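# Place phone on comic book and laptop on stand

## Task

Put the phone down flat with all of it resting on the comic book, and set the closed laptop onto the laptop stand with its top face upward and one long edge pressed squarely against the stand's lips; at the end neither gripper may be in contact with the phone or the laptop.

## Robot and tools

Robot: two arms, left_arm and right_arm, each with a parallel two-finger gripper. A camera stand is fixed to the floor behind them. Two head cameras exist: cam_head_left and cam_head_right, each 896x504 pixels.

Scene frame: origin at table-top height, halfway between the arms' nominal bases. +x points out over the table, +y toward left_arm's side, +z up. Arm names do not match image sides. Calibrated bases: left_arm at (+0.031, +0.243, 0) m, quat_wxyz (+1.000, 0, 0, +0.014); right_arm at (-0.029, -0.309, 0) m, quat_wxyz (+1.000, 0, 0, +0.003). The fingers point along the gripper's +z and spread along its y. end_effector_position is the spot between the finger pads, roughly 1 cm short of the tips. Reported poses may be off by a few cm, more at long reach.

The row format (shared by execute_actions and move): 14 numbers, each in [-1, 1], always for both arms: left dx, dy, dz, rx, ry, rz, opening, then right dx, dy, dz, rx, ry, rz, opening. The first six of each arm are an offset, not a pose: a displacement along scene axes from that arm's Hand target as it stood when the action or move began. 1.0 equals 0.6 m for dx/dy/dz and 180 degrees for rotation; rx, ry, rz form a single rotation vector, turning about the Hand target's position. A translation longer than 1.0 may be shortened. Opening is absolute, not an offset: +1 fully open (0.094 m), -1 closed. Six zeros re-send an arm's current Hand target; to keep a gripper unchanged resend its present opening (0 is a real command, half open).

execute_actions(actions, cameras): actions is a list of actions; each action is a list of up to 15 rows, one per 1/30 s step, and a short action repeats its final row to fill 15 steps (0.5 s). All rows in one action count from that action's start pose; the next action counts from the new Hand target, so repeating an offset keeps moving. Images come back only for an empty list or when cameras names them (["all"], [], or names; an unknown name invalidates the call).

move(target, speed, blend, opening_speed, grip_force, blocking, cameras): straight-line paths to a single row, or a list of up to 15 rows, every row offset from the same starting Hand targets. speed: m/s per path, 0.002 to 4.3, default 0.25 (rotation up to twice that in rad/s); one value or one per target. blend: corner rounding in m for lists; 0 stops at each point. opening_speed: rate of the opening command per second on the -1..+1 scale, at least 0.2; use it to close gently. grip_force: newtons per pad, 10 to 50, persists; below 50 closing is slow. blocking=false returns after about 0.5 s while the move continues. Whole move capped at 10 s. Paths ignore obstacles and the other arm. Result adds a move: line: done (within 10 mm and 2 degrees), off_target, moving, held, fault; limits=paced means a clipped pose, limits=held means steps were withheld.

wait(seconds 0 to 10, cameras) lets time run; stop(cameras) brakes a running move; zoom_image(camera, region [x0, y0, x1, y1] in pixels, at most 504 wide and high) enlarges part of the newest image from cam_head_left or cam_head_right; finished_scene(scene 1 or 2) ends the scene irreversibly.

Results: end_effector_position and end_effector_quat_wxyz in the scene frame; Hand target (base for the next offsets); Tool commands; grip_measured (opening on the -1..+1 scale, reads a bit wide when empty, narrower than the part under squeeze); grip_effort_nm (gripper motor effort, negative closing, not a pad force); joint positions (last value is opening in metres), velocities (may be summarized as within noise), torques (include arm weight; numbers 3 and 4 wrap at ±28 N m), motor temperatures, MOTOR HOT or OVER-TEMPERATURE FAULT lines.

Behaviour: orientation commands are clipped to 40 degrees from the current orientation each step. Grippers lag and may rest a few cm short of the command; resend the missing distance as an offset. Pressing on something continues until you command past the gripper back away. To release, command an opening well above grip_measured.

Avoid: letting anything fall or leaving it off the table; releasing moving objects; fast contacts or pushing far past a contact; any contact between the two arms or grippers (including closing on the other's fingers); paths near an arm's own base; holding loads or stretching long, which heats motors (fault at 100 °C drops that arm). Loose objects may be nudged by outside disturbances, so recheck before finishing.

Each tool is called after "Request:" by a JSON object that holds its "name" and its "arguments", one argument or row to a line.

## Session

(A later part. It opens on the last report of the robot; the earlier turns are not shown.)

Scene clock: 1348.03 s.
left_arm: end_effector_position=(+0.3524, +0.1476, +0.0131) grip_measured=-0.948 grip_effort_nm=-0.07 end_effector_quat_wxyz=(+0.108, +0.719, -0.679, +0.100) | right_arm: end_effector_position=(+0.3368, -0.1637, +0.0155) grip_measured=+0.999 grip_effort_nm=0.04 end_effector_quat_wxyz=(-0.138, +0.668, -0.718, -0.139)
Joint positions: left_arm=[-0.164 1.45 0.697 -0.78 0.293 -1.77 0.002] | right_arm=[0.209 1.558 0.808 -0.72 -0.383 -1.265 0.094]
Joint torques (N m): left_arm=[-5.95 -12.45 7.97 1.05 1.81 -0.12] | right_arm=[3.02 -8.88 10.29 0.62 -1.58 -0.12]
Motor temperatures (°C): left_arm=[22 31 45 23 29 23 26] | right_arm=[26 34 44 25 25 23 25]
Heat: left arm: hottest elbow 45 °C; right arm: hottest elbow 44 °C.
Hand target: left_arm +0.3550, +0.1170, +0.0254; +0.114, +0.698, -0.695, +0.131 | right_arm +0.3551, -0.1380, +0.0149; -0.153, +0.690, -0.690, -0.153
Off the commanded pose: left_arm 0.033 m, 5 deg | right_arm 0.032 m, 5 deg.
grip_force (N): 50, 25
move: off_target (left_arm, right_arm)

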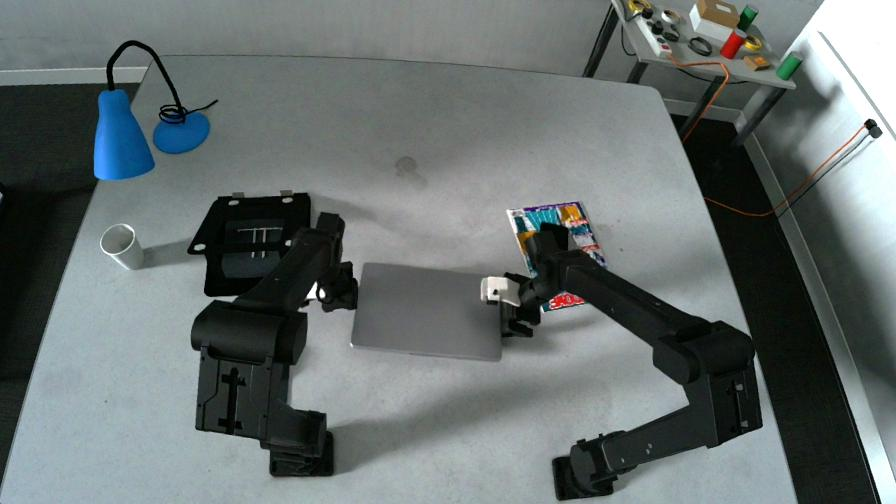

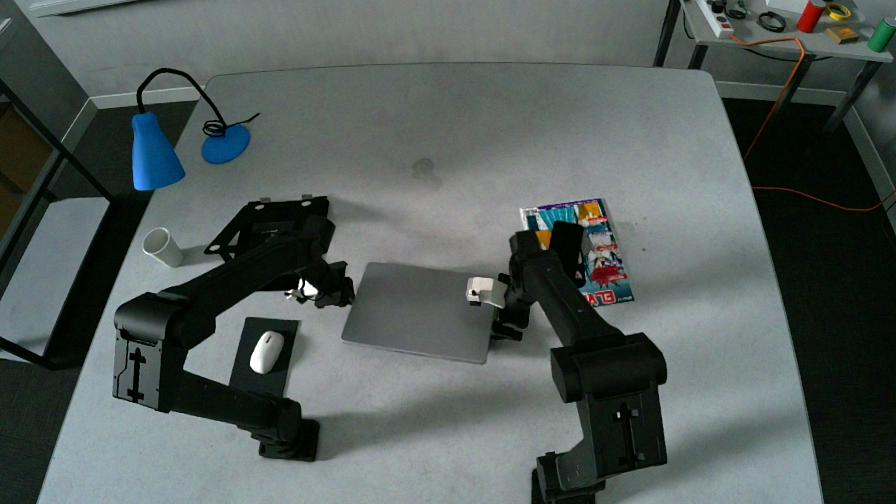

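Request:
{"name": "move", "arguments": {
  "target": [
    [0.0,-0.045,0.0,0,0,0,-0.95, 0.0,0.045,0.0,0,0,0,1.0],
    [0.0,-0.045,0.07,0,0,0,-0.95, 0.0,0.045,0.075,0,0,0,1.0]
  ],
  "speed": 0.05,
  "cameras": ["all"]
}}

Request:
{"name": "zoom_image", "arguments": {
  "camera": "cam_head_left",
  "region": [290, 220, 590, 400]
}}

Request:
{"name": "zoom_image", "arguments": {
  "camera": "cam_head_right",
  "region": [280, 220, 580, 400]
}}

Scene clock: 1374.10 s.
left_arm: end_effector_position=(+0.3380, +0.1419, +0.0328) grip_measured=-0.949 grip_effort_nm=-0.04 end_effector_quat_wxyz=(+0.101, +0.736, -0.665, +0.082) | right_arm: end_effector_position=(+0.3244, -0.1661, +0.0202) grip_measured=+0.999 grip_effort_nm=0.04 end_effector_quat_wxyz=(+0.097, -0.666, +0.724, +0.149)
Joint positions: left_arm=[-0.206 1.377 0.697 -0.858 0.259 -1.854 0.002] | right_arm=[0.221 1.558 0.835 -0.825 -0.356 -1.257 0.094]
Joint torques (N m): left_arm=[-8.12 -12.92 13.78 -0.03 2.94 -0.11] | right_arm=[6.48 -15.62 12.31 0.23 -2.43 0.38]
Heat: left arm: hottest elbow 43 °C; right arm: hottest elbow 44 °C.
Hand target: left_arm +0.3548, +0.0900, +0.0673; +0.115, +0.698, -0.695, +0.131 | right_arm +0.3551, -0.1111, +0.0598; -0.153, +0.690, -0.691, -0.153
Off the commanded pose: left_arm 0.065 m, 8 deg | right_arm 0.075 m, 8 deg.
grip_force (N): 50, 25
move: off_target (left_arm, right_arm)

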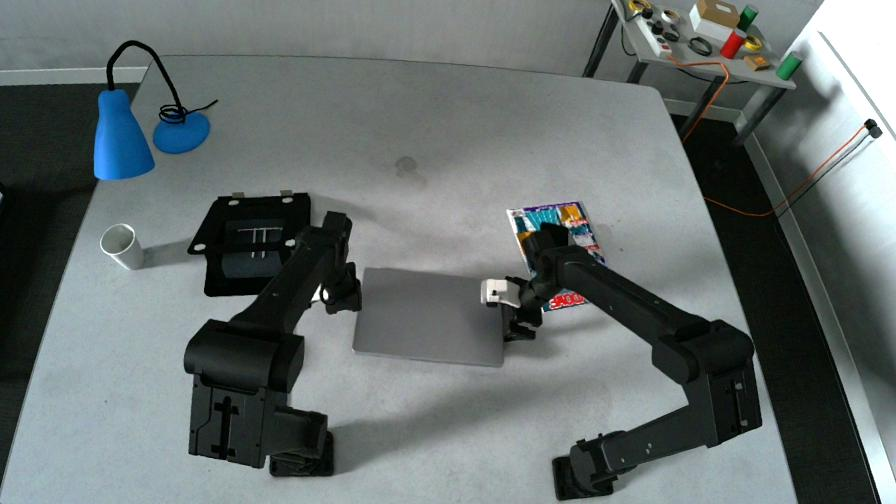

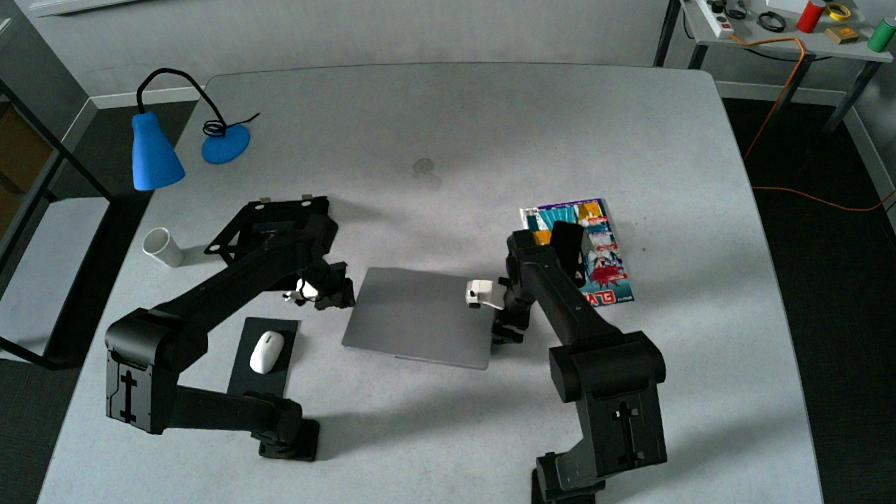

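Scaled by 1.680.

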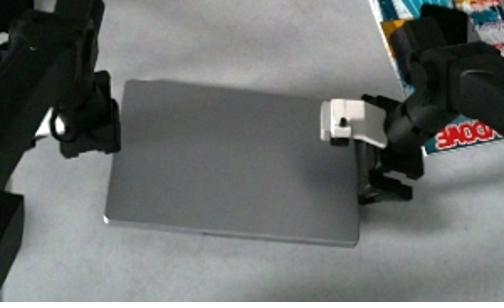

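Scaled by 1.680.

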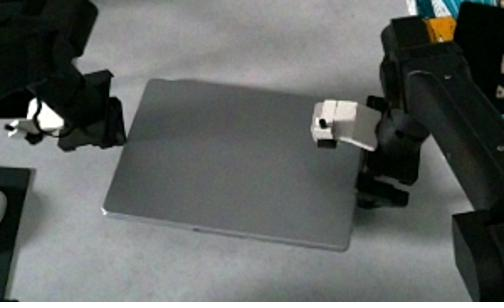

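Request:
{"name": "move", "arguments": {
  "target": [
    [0.0,0.0,0.02,0,0,0,-0.95, 0.0,0.0,0.06,0,0,0,1.0],
    [0.0,0.0,0.06,0,0,0,-0.95, 0.0,0.0,0.1,0,0,0,1.0]
  ],
  "speed": 0.05,
  "blend": [0.01,0],
  "cameras": ["all"]
}}

Request:
{"name": "zoom_image", "arguments": {
  "camera": "cam_head_left",
  "region": [290, 220, 590, 400]
}}

Request:
{"name": "zoom_image", "arguments": {
  "camera": "cam_head_right",
  "region": [280, 220, 580, 400]
}}

Scene clock: 1390.63 s.
left_arm: end_effector_position=(+0.3313, +0.0978, +0.0780) grip_measured=-0.949 grip_effort_nm=-0.04 end_effector_quat_wxyz=(+0.130, +0.701, -0.694, +0.105) | right_arm: end_effector_position=(+0.3388, -0.1164, +0.1045) grip_measured=+0.999 grip_effort_nm=0.04 end_effector_quat_wxyz=(-0.140, +0.691, -0.691, -0.161)
Joint positions: left_arm=[-0.306 1.304 0.76 -0.966 0.33 -1.869 0.002] | right_arm=[0.309 1.456 0.97 -0.975 -0.416 -1.233 0.094]
Joint torques (N m): left_arm=[-1.61 -10.52 14.72 0.06 0.01 -0.1] | right_arm=[0.62 -12.75 10.73 -0.17 -0.21 0.22]
Motor temperatures (°C): left_arm=[23 30 44 23 39 23 26] | right_arm=[26 36 48 25 34 23 25]
Heat: left arm: hottest elbow 44 °C; right arm: hottest elbow 48 °C.
Hand target: left_arm +0.3549, +0.0901, +0.1034; +0.114, +0.698, -0.695, +0.131 | right_arm +0.3551, -0.1111, +0.1198; -0.153, +0.690, -0.690, -0.153
Off the commanded pose: left_arm 0.035 m, 3 deg | right_arm 0.023 m, 2 deg.
grip_force (N): 50, 25
move: off_target (left_arm, right_arm)

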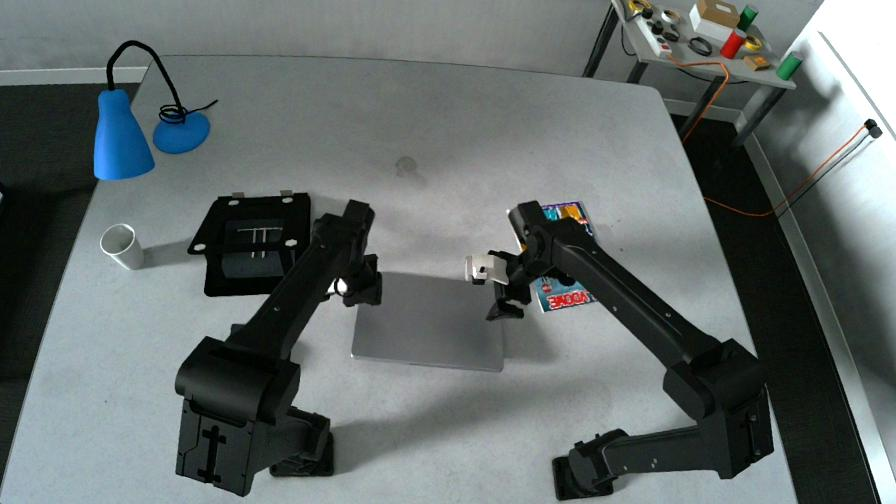

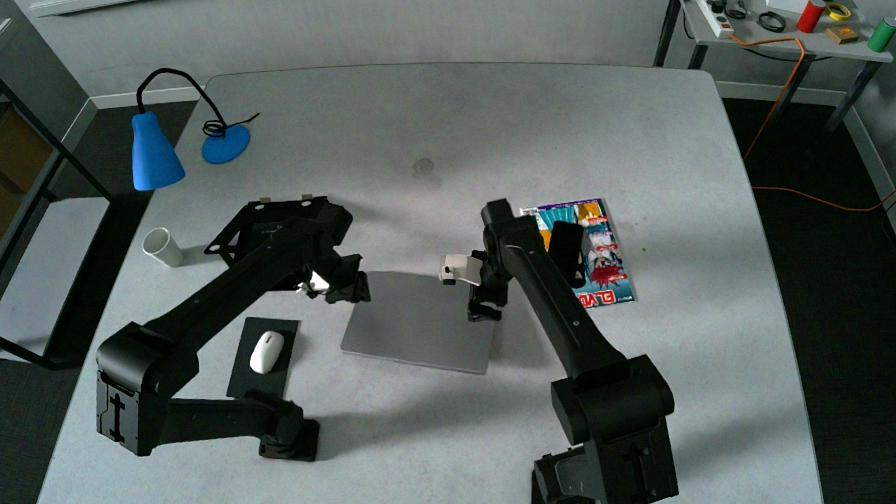

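Scaled by 1.680.

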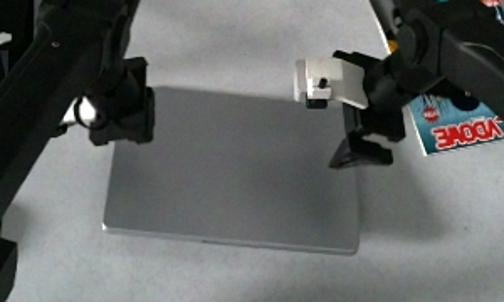

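Scaled by 1.680.

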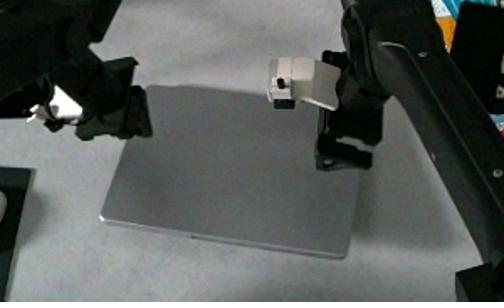

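Request:
{"name": "move", "arguments": {
  "target": [-0.0165,0.183,0.0,0,0,-0.031,-0.95, -0.075,-0.2065,0.0,0.139,0,-0.031,1.0],
  "speed": 0.15,
  "cameras": ["all"]
}}

Scene clock: 1525.43 s.
left_arm: end_effector_position=(+0.3251, +0.1951, +0.0847) grip_measured=-0.949 grip_effort_nm=-0.04 end_effector_quat_wxyz=(-0.139, -0.664, +0.727, -0.107) | right_arm: end_effector_position=(+0.3140, -0.2324, +0.1255) grip_measured=+0.999 grip_effort_nm=0.03 end_effector_quat_wxyz=(+0.311, -0.612, +0.669, +0.283)
Joint positions: left_arm=[0.011 1.285 0.76 -1.124 0.344 -1.427 0.002] | right_arm=[-0.17 1.385 0.822 -1.095 -0.865 -1.686 0.094]
Joint torques (N m): left_arm=[-0.15 -9.88 13.45 -0.25 0.23 0.1] | right_arm=[-0.15 -9.99 6.32 -0.35 -0.56 0.09]
Motor temperatures (°C): left_arm=[22 28 46 23 29 23 26] | right_arm=[26 36 48 25 26 23 25]
Heat: left arm: hottest elbow 46 °C; right arm: hottest elbow 48 °C.
Hand target: left_arm +0.3450, +0.1999, +0.1034; -0.121, -0.663, +0.728, -0.125 | right_arm +0.3101, -0.2349, +0.1198; +0.306, -0.607, +0.673, +0.291
Off the commanded pose: left_arm 0.028 m, 3 deg | right_arm 0.007 m, 1 deg.
grip_force (N): 50, 25
move: off_target (left_arm)

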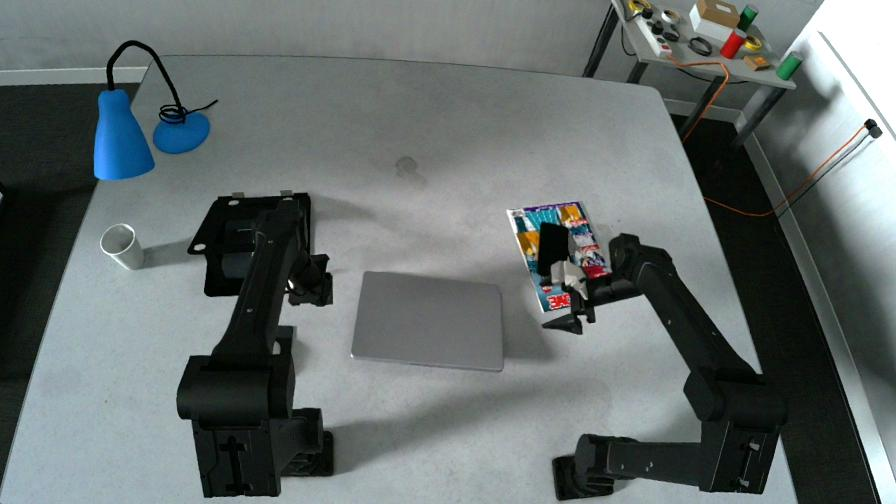

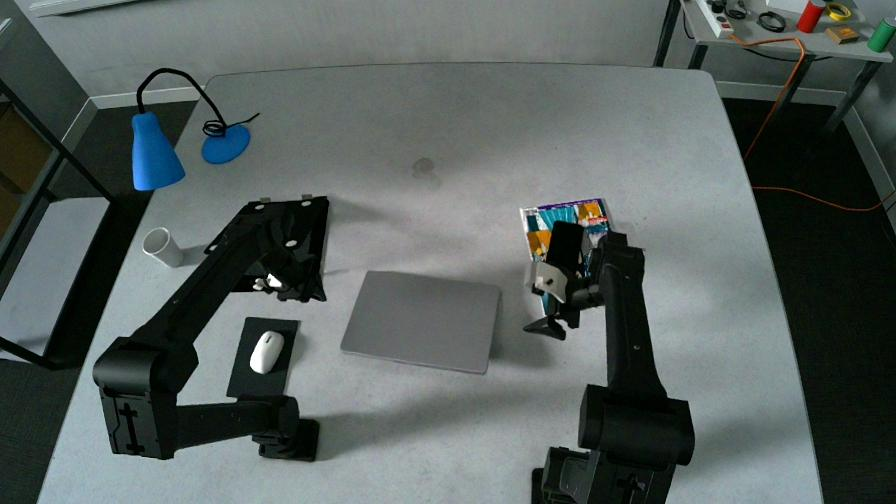

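Request:
{"name": "move", "arguments": {
  "target": [-0.008,-0.025,-0.13,0,0,0,-0.95, -0.0167,0.0667,-0.15,0,0,0,1.0],
  "speed": 0.1,
  "cameras": ["all"]
}}

Request:
{"name": "zoom_image", "arguments": {
  "camera": "cam_head_left",
  "region": [290, 220, 590, 400]
}}

Request:
{"name": "zoom_image", "arguments": {
  "camera": "cam_head_right",
  "region": [280, 220, 580, 400]
}}

Scene clock: 1537.10 s.
left_arm: end_effector_position=(+0.3431, +0.1902, +0.0306) grip_measured=-0.949 grip_effort_nm=-0.04 end_effector_quat_wxyz=(-0.116, -0.665, +0.726, -0.127) | right_arm: end_effector_position=(+0.3063, -0.1999, +0.0383) grip_measured=+0.999 grip_effort_nm=0.04 end_effector_quat_wxyz=(+0.314, -0.608, +0.672, +0.282)
Joint positions: left_arm=[-0.007 1.393 0.69 -0.875 0.346 -1.46 0.002] | right_arm=[-0.075 1.514 0.66 -0.675 -0.87 -1.521 0.094]
Joint torques (N m): left_arm=[-3.02 -9.35 7.12 0.55 0.23 -0.07] | right_arm=[1.44 -9.88 4.64 0.5 -0.55 0.22]
Heat: left arm: hottest elbow 46 °C; right arm: hottest elbow 46 °C.
Hand target: left_arm +0.3403, +0.1849, +0.0255; -0.121, -0.663, +0.728, -0.125 | right_arm +0.3001, -0.1949, +0.0298; +0.306, -0.607, +0.673, +0.291
Off the commanded pose: left_arm 0.008 m, 1 deg | right_arm 0.012 m, 1 deg.
grip_force (N): 50, 25
move: off_target (right_arm)

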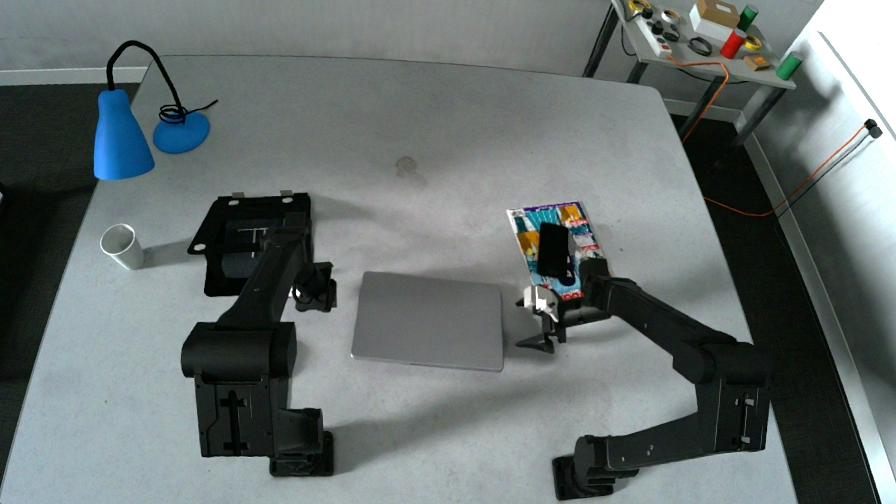

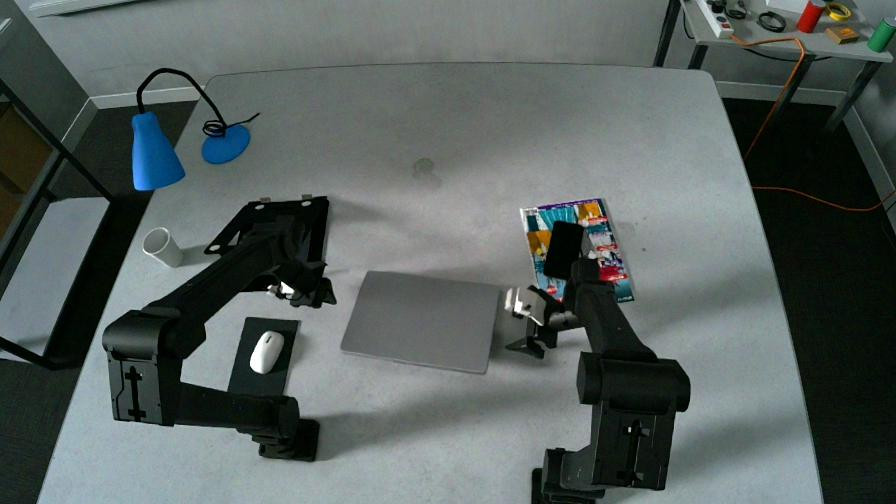

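Scaled by 1.680.

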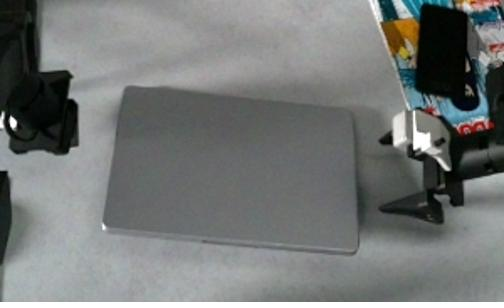

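Scaled by 1.680.

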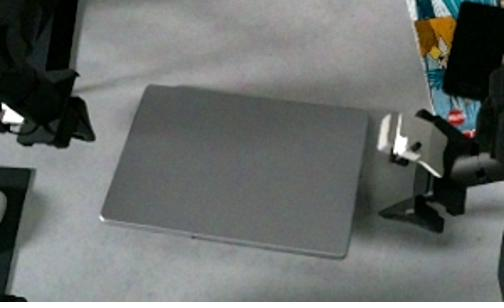

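Request:
{"name": "move", "arguments": {
  "target": [0.0,-0.05,-0.027,0,0,0,-0.95, 0.0,0.03,-0.045,0,0,0,1.0],
  "speed": 0.06,
  "cameras": ["all"]
}}

Request:
{"name": "zoom_image", "arguments": {
  "camera": "cam_head_left",
  "region": [290, 220, 590, 400]
}}

Request:
{"name": "zoom_image", "arguments": {
  "camera": "cam_head_right",
  "region": [280, 220, 580, 400]
}}

Scene clock: 1542.67 s.
left_arm: end_effector_position=(+0.3445, +0.1596, +0.0151) grip_measured=-0.949 grip_effort_nm=-0.04 end_effector_quat_wxyz=(-0.116, -0.665, +0.727, -0.128) | right_arm: end_effector_position=(+0.3091, -0.1810, +0.0148) grip_measured=+0.999 grip_effort_nm=0.04 end_effector_quat_wxyz=(+0.319, -0.610, +0.669, +0.281)
Joint positions: left_arm=[-0.103 1.426 0.669 -0.784 0.346 -1.561 0.002] | right_arm=[-0.019 1.574 0.629 -0.509 -0.873 -1.437 0.094]
Joint torques (N m): left_arm=[-2.61 -8.88 6.63 0.85 0.23 -0.09] | right_arm=[1.38 -9.7 3.97 0.69 -0.36 0.22]
Heat: left arm: hottest elbow 45 °C; right arm: hottest elbow 45 °C.
Hand target: left_arm +0.3403, +0.1549, +0.0093; -0.120, -0.663, +0.728, -0.125 | right_arm +0.3002, -0.1769, +0.0028; +0.306, -0.607, +0.673, +0.291
Off the commanded pose: left_arm 0.009 m, 1 deg | right_arm 0.016 m, 2 deg.
grip_force (N): 50, 25
move: off_target (right_arm)

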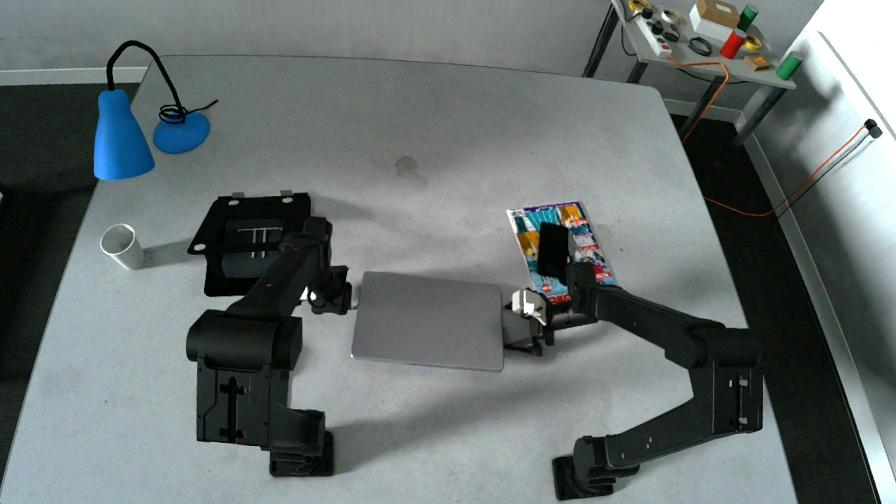

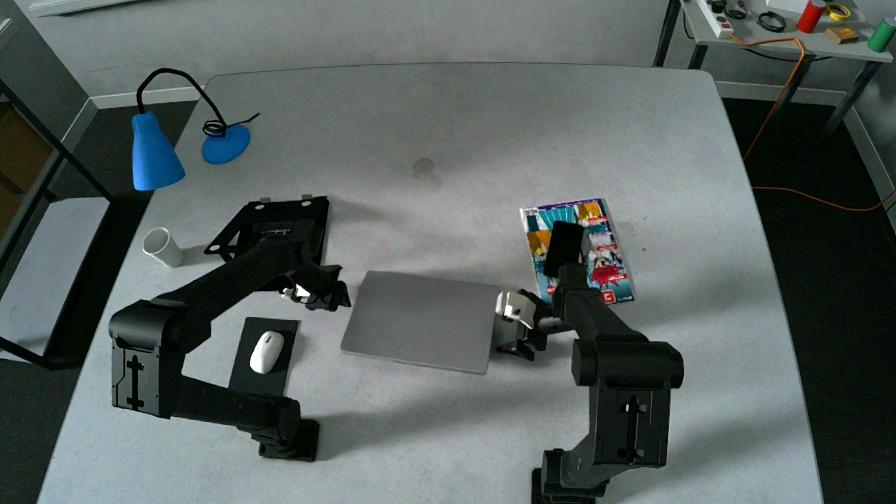

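Scaled by 1.680.

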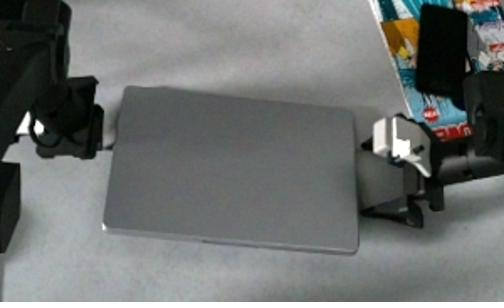

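Scaled by 1.680.

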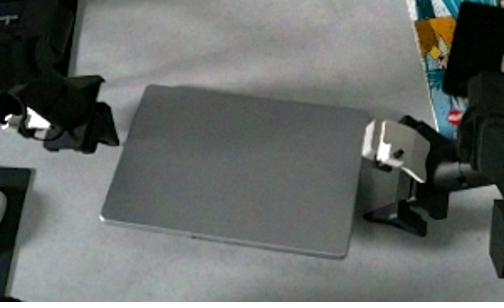

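Request:
{"name": "move", "arguments": {
  "target": [0.0,-0.06,0.01,0,0,0,-0.95, 0.0,0.065,-0.012,0,0,0,1.0],
  "speed": 0.05
}}

Scene clock: 1547.13 s.
left_arm: end_effector_position=(+0.3420, +0.1453, +0.0134) grip_measured=-0.949 grip_effort_nm=-0.04 end_effector_quat_wxyz=(+0.111, +0.683, -0.713, +0.112) | right_arm: end_effector_position=(+0.3168, -0.1623, +0.0135) grip_measured=+0.999 grip_effort_nm=0.04 end_effector_quat_wxyz=(+0.329, -0.595, +0.681, +0.272)
Joint positions: left_arm=[-0.165 1.426 0.669 -0.774 0.314 -1.67 0.002] | right_arm=[0.041 1.567 0.604 -0.362 -0.857 -1.277 0.094]
Joint torques (N m): left_arm=[-6.71 -9.99 7.9 0.88 1.24 -0.11] | right_arm=[5.3 -8.64 3.79 1.44 -0.25 0.37]
Heat: left arm: hottest elbow 45 °C; right arm: hottest elbow 45 °C.
Hand target: left_arm +0.3403, +0.1189, +0.0153; +0.121, +0.663, -0.728, +0.125 | right_arm +0.3001, -0.1379, -0.0044; +0.306, -0.607, +0.674, +0.292
Off the commanded pose: left_arm 0.027 m, 3 deg | right_arm 0.035 m, 4 deg.
grip_force (N): 50, 25
move: off_target (left_arm, right_arm)

Request:
{"name": "move", "arguments": {
  "target": [
    [0.0,-0.03,0.0,0,0,0,-0.95, 0.0,0.035,0.0,0,0,0,1.0],
    [0.0,-0.03,0.0,0,0,0,-0.95, 0.0,0.045,0.06,0,0,0,1.0]
  ],
  "speed": 0.04,
  "blend": [0.01,0],
  "cameras": ["all"]
}}

Request:
{"name": "zoom_image", "arguments": {
  "camera": "cam_head_left",
  "region": [440, 260, 580, 400]
}}

Request:
{"name": "zoom_image", "arguments": {
  "camera": "cam_head_right",
  "region": [420, 260, 560, 400]
}}

Scene clock: 1552.73 s.
left_arm: end_effector_position=(+0.3490, +0.1471, +0.0118) grip_measured=-0.949 grip_effort_nm=-0.04 end_effector_quat_wxyz=(+0.089, +0.698, -0.702, +0.109) | right_arm: end_effector_position=(+0.3123, -0.1564, +0.0164) grip_measured=+0.999 grip_effort_nm=0.03 end_effector_quat_wxyz=(+0.306, -0.596, +0.699, +0.250)
Joint positions: left_arm=[-0.177 1.426 0.669 -0.743 0.274 -1.724 0.002] | right_arm=[0.086 1.518 0.594 -0.371 -0.775 -1.209 0.094]
Joint torques (N m): left_arm=[-8.94 -10.05 8.06 0.29 2.66 -0.14] | right_arm=[7.77 -12.34 6.12 0.58 -2.39 0.74]
Heat: left arm: hottest elbow 45 °C; right arm: hottest elbow 44 °C.
Hand target: left_arm +0.3403, +0.1008, +0.0153; +0.121, +0.663, -0.728, +0.125 | right_arm +0.3001, -0.1108, +0.0317; +0.306, -0.607, +0.673, +0.291
Off the commanded pose: left_arm 0.047 m, 6 deg | right_arm 0.050 m, 6 deg.
grip_force (N): 50, 25
move: off_target (left_arm, right_arm)

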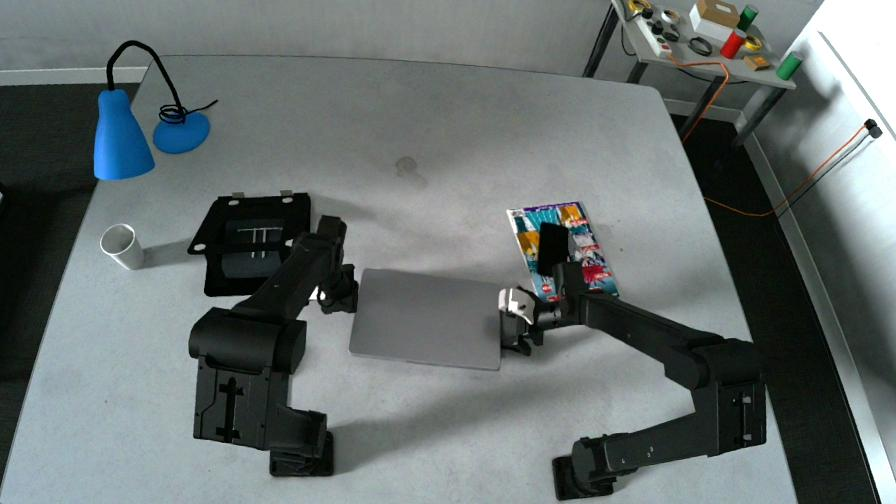

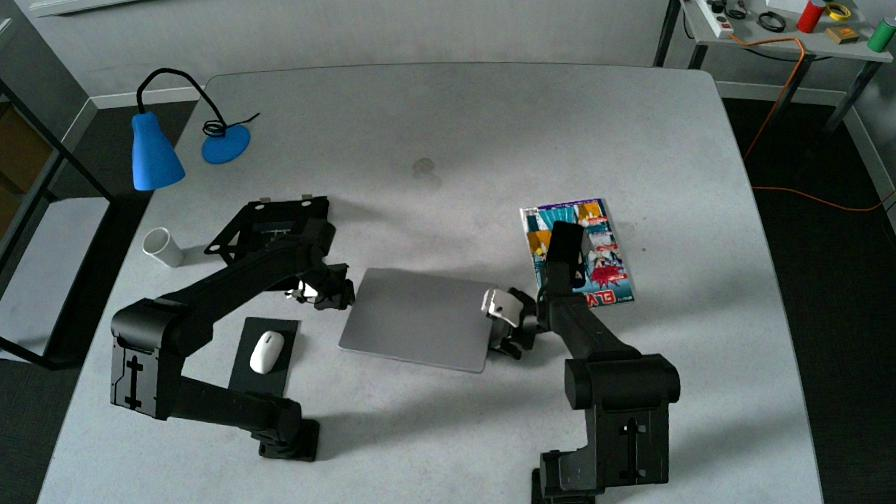

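Scaled by 3.600.

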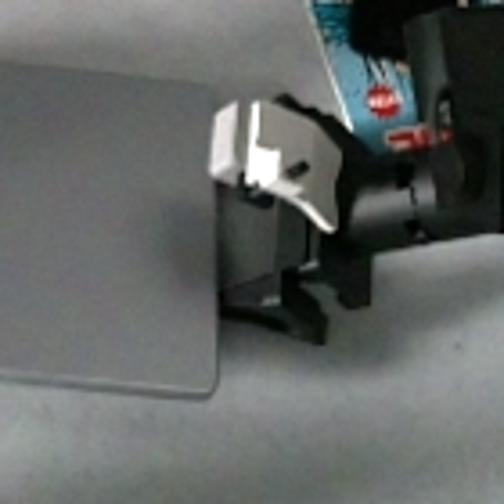

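Scaled by 3.600.

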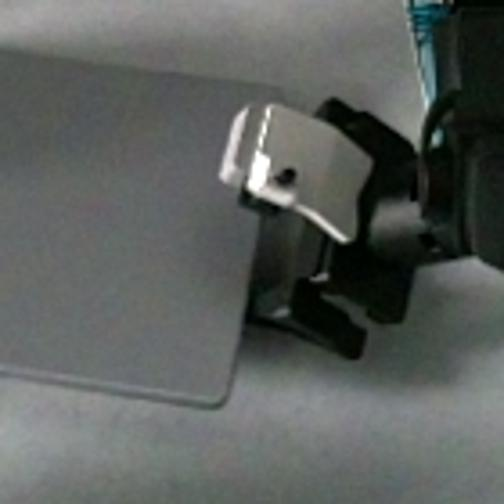

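Request:
{"name": "move", "arguments": {
  "target": [0.0,0.0,0.0,0,0,0,-0.95, 0.0,0.0,0.04,0,0,0,1.0],
  "speed": 0.03
}}

Scene clock: 1556.03 s.
left_arm: end_effector_position=(+0.3491, +0.1473, +0.0117) grip_measured=-0.949 grip_effort_nm=-0.04 end_effector_quat_wxyz=(+0.089, +0.698, -0.702, +0.108) | right_arm: end_effector_position=(+0.2951, -0.1513, +0.0222) grip_measured=+0.999 grip_effort_nm=0.03 end_effector_quat_wxyz=(+0.274, -0.584, +0.714, +0.271)
Joint positions: left_arm=[-0.177 1.426 0.669 -0.743 0.273 -1.724 0.002] | right_arm=[0.108 1.484 0.594 -0.464 -0.768 -1.171 0.094]
Joint torques (N m): left_arm=[-9.11 -10.58 8.09 0.35 2.7 -0.12] | right_arm=[6.42 -14.92 7.62 0.77 -2.68 0.43]
Heat: left arm: hottest elbow 45 °C; right arm: hottest elbow 44 °C.
Hand target: left_arm +0.3403, +0.1008, +0.0153; +0.121, +0.663, -0.728, +0.125 | right_arm +0.3002, -0.1109, +0.0557; +0.306, -0.607, +0.673, +0.291
Off the commanded pose: left_arm 0.047 m, 7 deg | right_arm 0.053 m, 7 deg.
grip_force (N): 50, 25
move: off_target (left_arm, right_arm)

Request:
{"name": "wait", "arguments": {
  "seconds": 0.1,
  "cameras": ["all"]
}}

Request:
{"name": "zoom_image", "arguments": {
  "camera": "cam_head_left",
  "region": [440, 260, 580, 400]
}}

Request:
{"name": "zoom_image", "arguments": {
  "camera": "cam_head_right",
  "region": [420, 260, 560, 400]
}}

Scene clock: 1559.50 s.
left_arm: end_effector_position=(+0.3491, +0.1473, +0.0117) grip_measured=-0.949 grip_effort_nm=-0.04 end_effector_quat_wxyz=(+0.089, +0.698, -0.702, +0.108) | right_arm: end_effector_position=(+0.2951, -0.1513, +0.0222) grip_measured=+0.999 grip_effort_nm=0.03 end_effector_quat_wxyz=(+0.274, -0.584, +0.714, +0.271)
Joint positions: left_arm=[-0.177 1.426 0.669 -0.743 0.273 -1.724 0.002] | right_arm=[0.108 1.484 0.594 -0.464 -0.768 -1.171 0.094]
Joint torques (N m): left_arm=[-9 -9.99 7.97 0.46 2.68 -0.11] | right_arm=[6.36 -14.8 7.6 0.76 -2.68 0.44]
Motor temperatures (°C): left_arm=[23 28 45 23 34 23 26] | right_arm=[26 35 44 25 31 23 25]
Heat: left arm: hottest elbow 45 °C; right arm: hottest elbow 44 °C.
Hand target: left_arm +0.3403, +0.1008, +0.0153; +0.121, +0.663, -0.728, +0.125 | right_arm +0.3002, -0.1109, +0.0557; +0.306, -0.607, +0.673, +0.291
Tool commands: left_gripper/opening=-0.95 right_gripper/opening=+1.0
Off the commanded pose: left_arm 0.047 m, 7 deg | right_arm 0.053 m, 7 deg.
grip_force (N): 50, 25
wait: 0.10 s; at rest from the start

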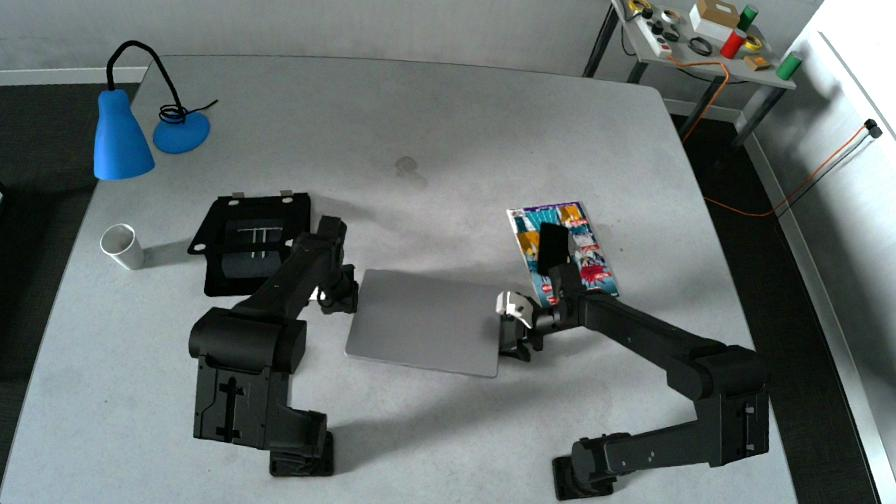

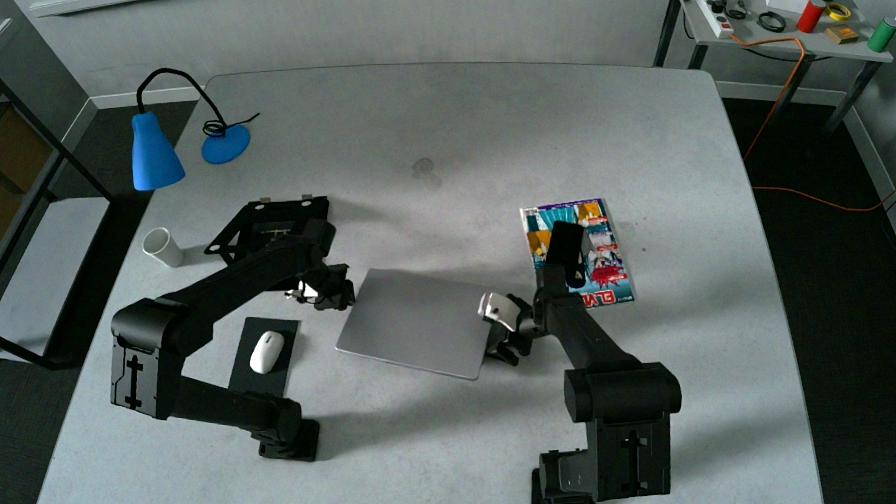

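Scaled by 3.600.

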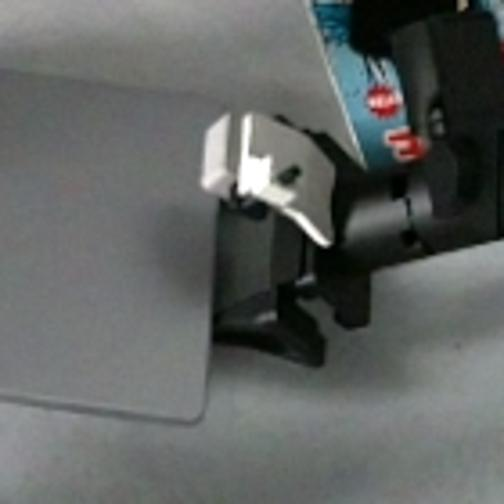

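Scaled by 3.600.

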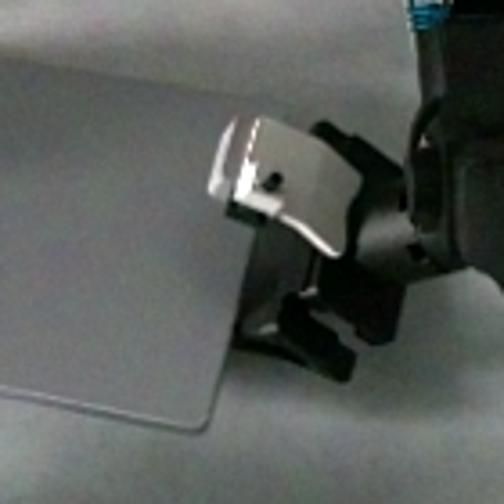

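Request:
{"name": "move", "arguments": {
  "target": [0.0,0.0,0.0,0,0,0,-0.95, 0.01,0.01,0.035,0,0,0,1.0],
  "speed": 0.03,
  "cameras": ["all"]
}}

Request:
{"name": "zoom_image", "arguments": {
  "camera": "cam_head_left",
  "region": [440, 260, 580, 400]
}}

Request:
{"name": "zoom_image", "arguments": {
  "camera": "cam_head_right",
  "region": [420, 260, 560, 400]
}}

Scene clock: 1566.43 s.
left_arm: end_effector_position=(+0.3490, +0.1472, +0.0116) grip_measured=-0.949 grip_effort_nm=-0.04 end_effector_quat_wxyz=(+0.088, +0.699, -0.702, +0.108) | right_arm: end_effector_position=(+0.2840, -0.1435, +0.0389) grip_measured=+0.999 grip_effort_nm=0.03 end_effector_quat_wxyz=(+0.266, -0.580, +0.716, +0.284)
Joint positions: left_arm=[-0.178 1.426 0.669 -0.743 0.271 -1.726 0.002] | right_arm=[0.132 1.426 0.594 -0.53 -0.777 -1.14 0.094]
Joint torques (N m): left_arm=[-8.41 -9.11 8.38 0.4 2.76 -0.07] | right_arm=[5.95 -13.04 10.48 0.79 -2.23 0.37]
Heat: left arm: hottest elbow 44 °C; right arm: hottest elbow 44 °C.
Hand target: left_arm +0.3403, +0.1008, +0.0153; +0.121, +0.663, -0.728, +0.125 | right_arm +0.3061, -0.1048, +0.0767; +0.306, -0.607, +0.673, +0.291
Off the commanded pose: left_arm 0.047 m, 7 deg | right_arm 0.058 m, 7 deg.
grip_force (N): 50, 25
move: off_target (left_arm, right_arm)

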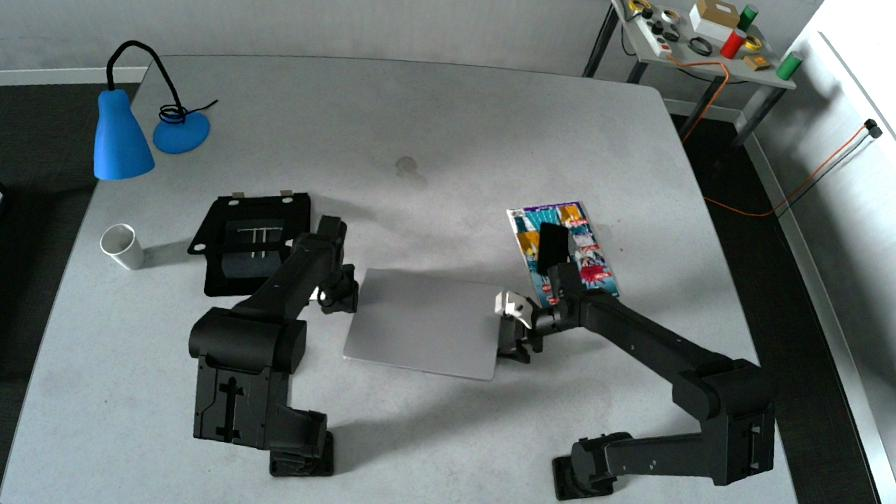

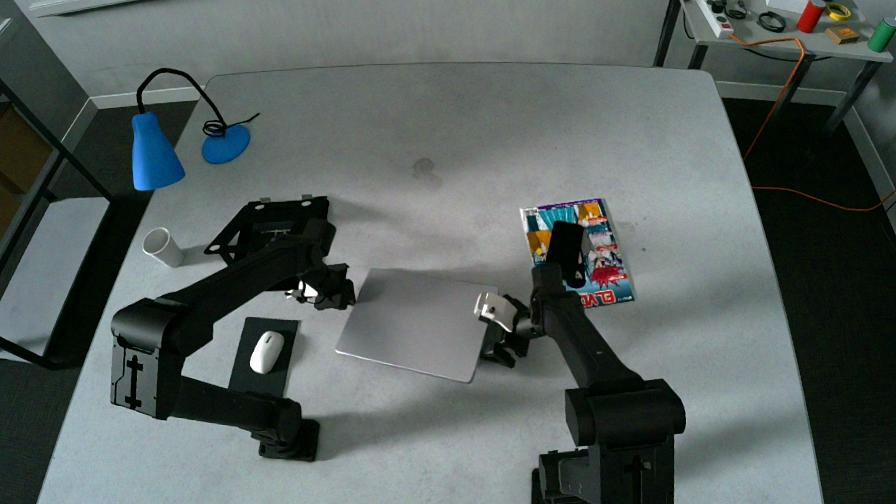

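Scaled by 3.600.

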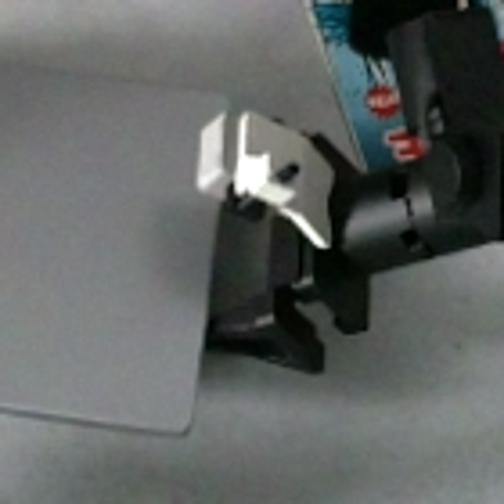

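Scaled by 3.600.

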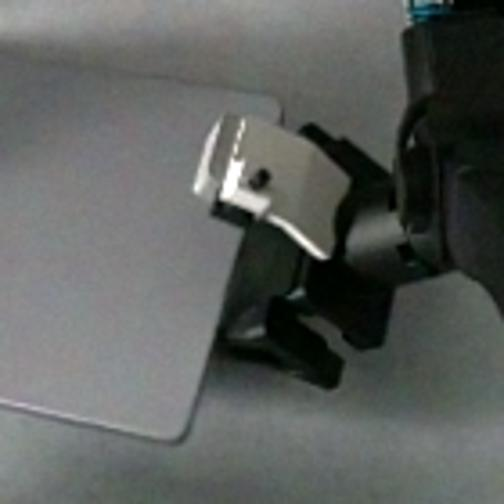

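Request:
{"name": "move", "arguments": {
  "target": [0.0,0.0,0.0,0,0,0,-0.95, 0.0,0.05,0.01,0.12,0,0,1.0],
  "speed": 0.05,
  "cameras": ["all"]
}}

Request:
{"name": "zoom_image", "arguments": {
  "camera": "cam_head_left",
  "region": [440, 260, 580, 400]
}}

Request:
{"name": "zoom_image", "arguments": {
  "camera": "cam_head_right",
  "region": [420, 260, 560, 400]
}}

Scene clock: 1577.30 s.
left_arm: end_effector_position=(+0.3421, +0.1227, +0.0126) grip_measured=-0.949 grip_effort_nm=-0.04 end_effector_quat_wxyz=(+0.107, +0.680, -0.717, +0.115) | right_arm: end_effector_position=(+0.3059, -0.0880, +0.0772) grip_measured=+0.999 grip_effort_nm=0.04 end_effector_quat_wxyz=(+0.418, -0.543, +0.610, +0.397)
Joint positions: left_arm=[-0.237 1.429 0.669 -0.739 0.307 -1.737 0.002] | right_arm=[0.175 1.517 0.538 0.041 -1.142 -0.86 0.094]
Joint torques (N m): left_arm=[-4.19 -10.23 8.75 0.54 1.39 -0.01] | right_arm=[2.84 -10.99 6.19 1.77 -0.81 0.64]
Motor temperatures (°C): left_arm=[23 28 44 23 39 23 26] | right_arm=[26 35 45 25 33 23 25]
Heat: left arm: hottest elbow 44 °C; right arm: hottest elbow 45 °C.
Hand target: left_arm +0.3404, +0.1009, +0.0153; +0.120, +0.663, -0.728, +0.125 | right_arm +0.3061, -0.0749, +0.0826; +0.414, -0.539, +0.607, +0.413
Off the commanded pose: left_arm 0.022 m, 3 deg | right_arm 0.014 m, 2 deg.
grip_force (N): 50, 25
move: off_target (left_arm, right_arm)

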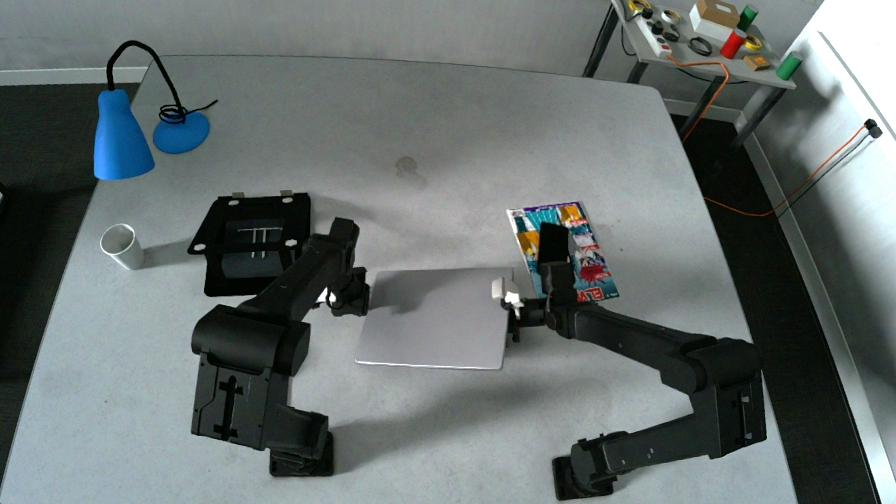

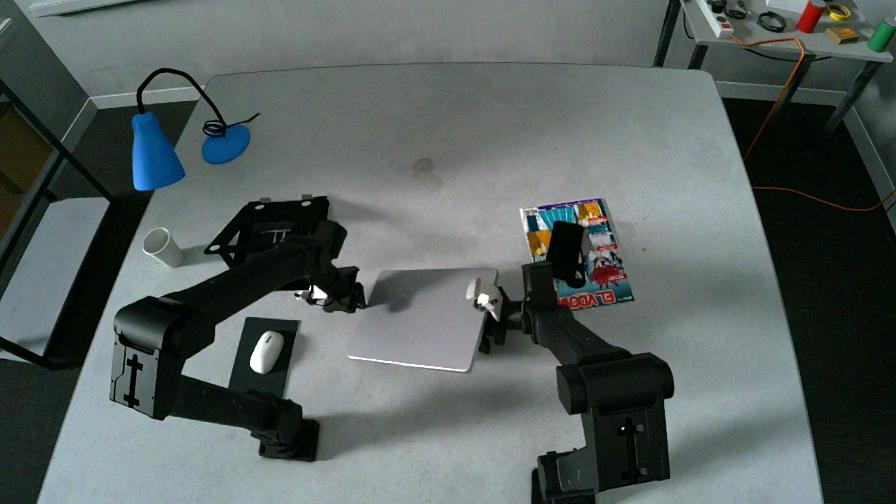

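Scaled by 3.600.

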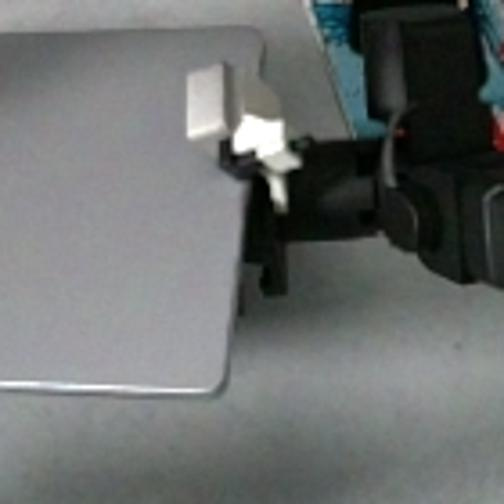

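Scaled by 3.600.

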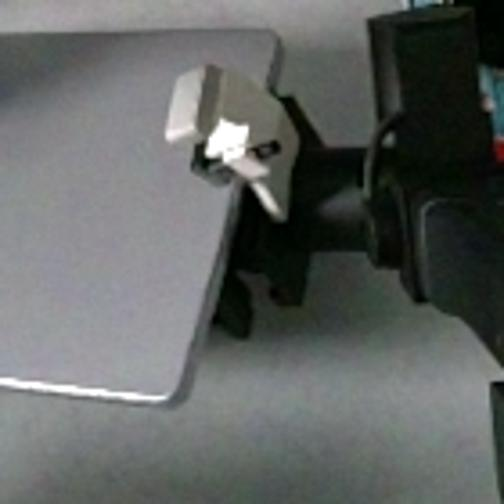

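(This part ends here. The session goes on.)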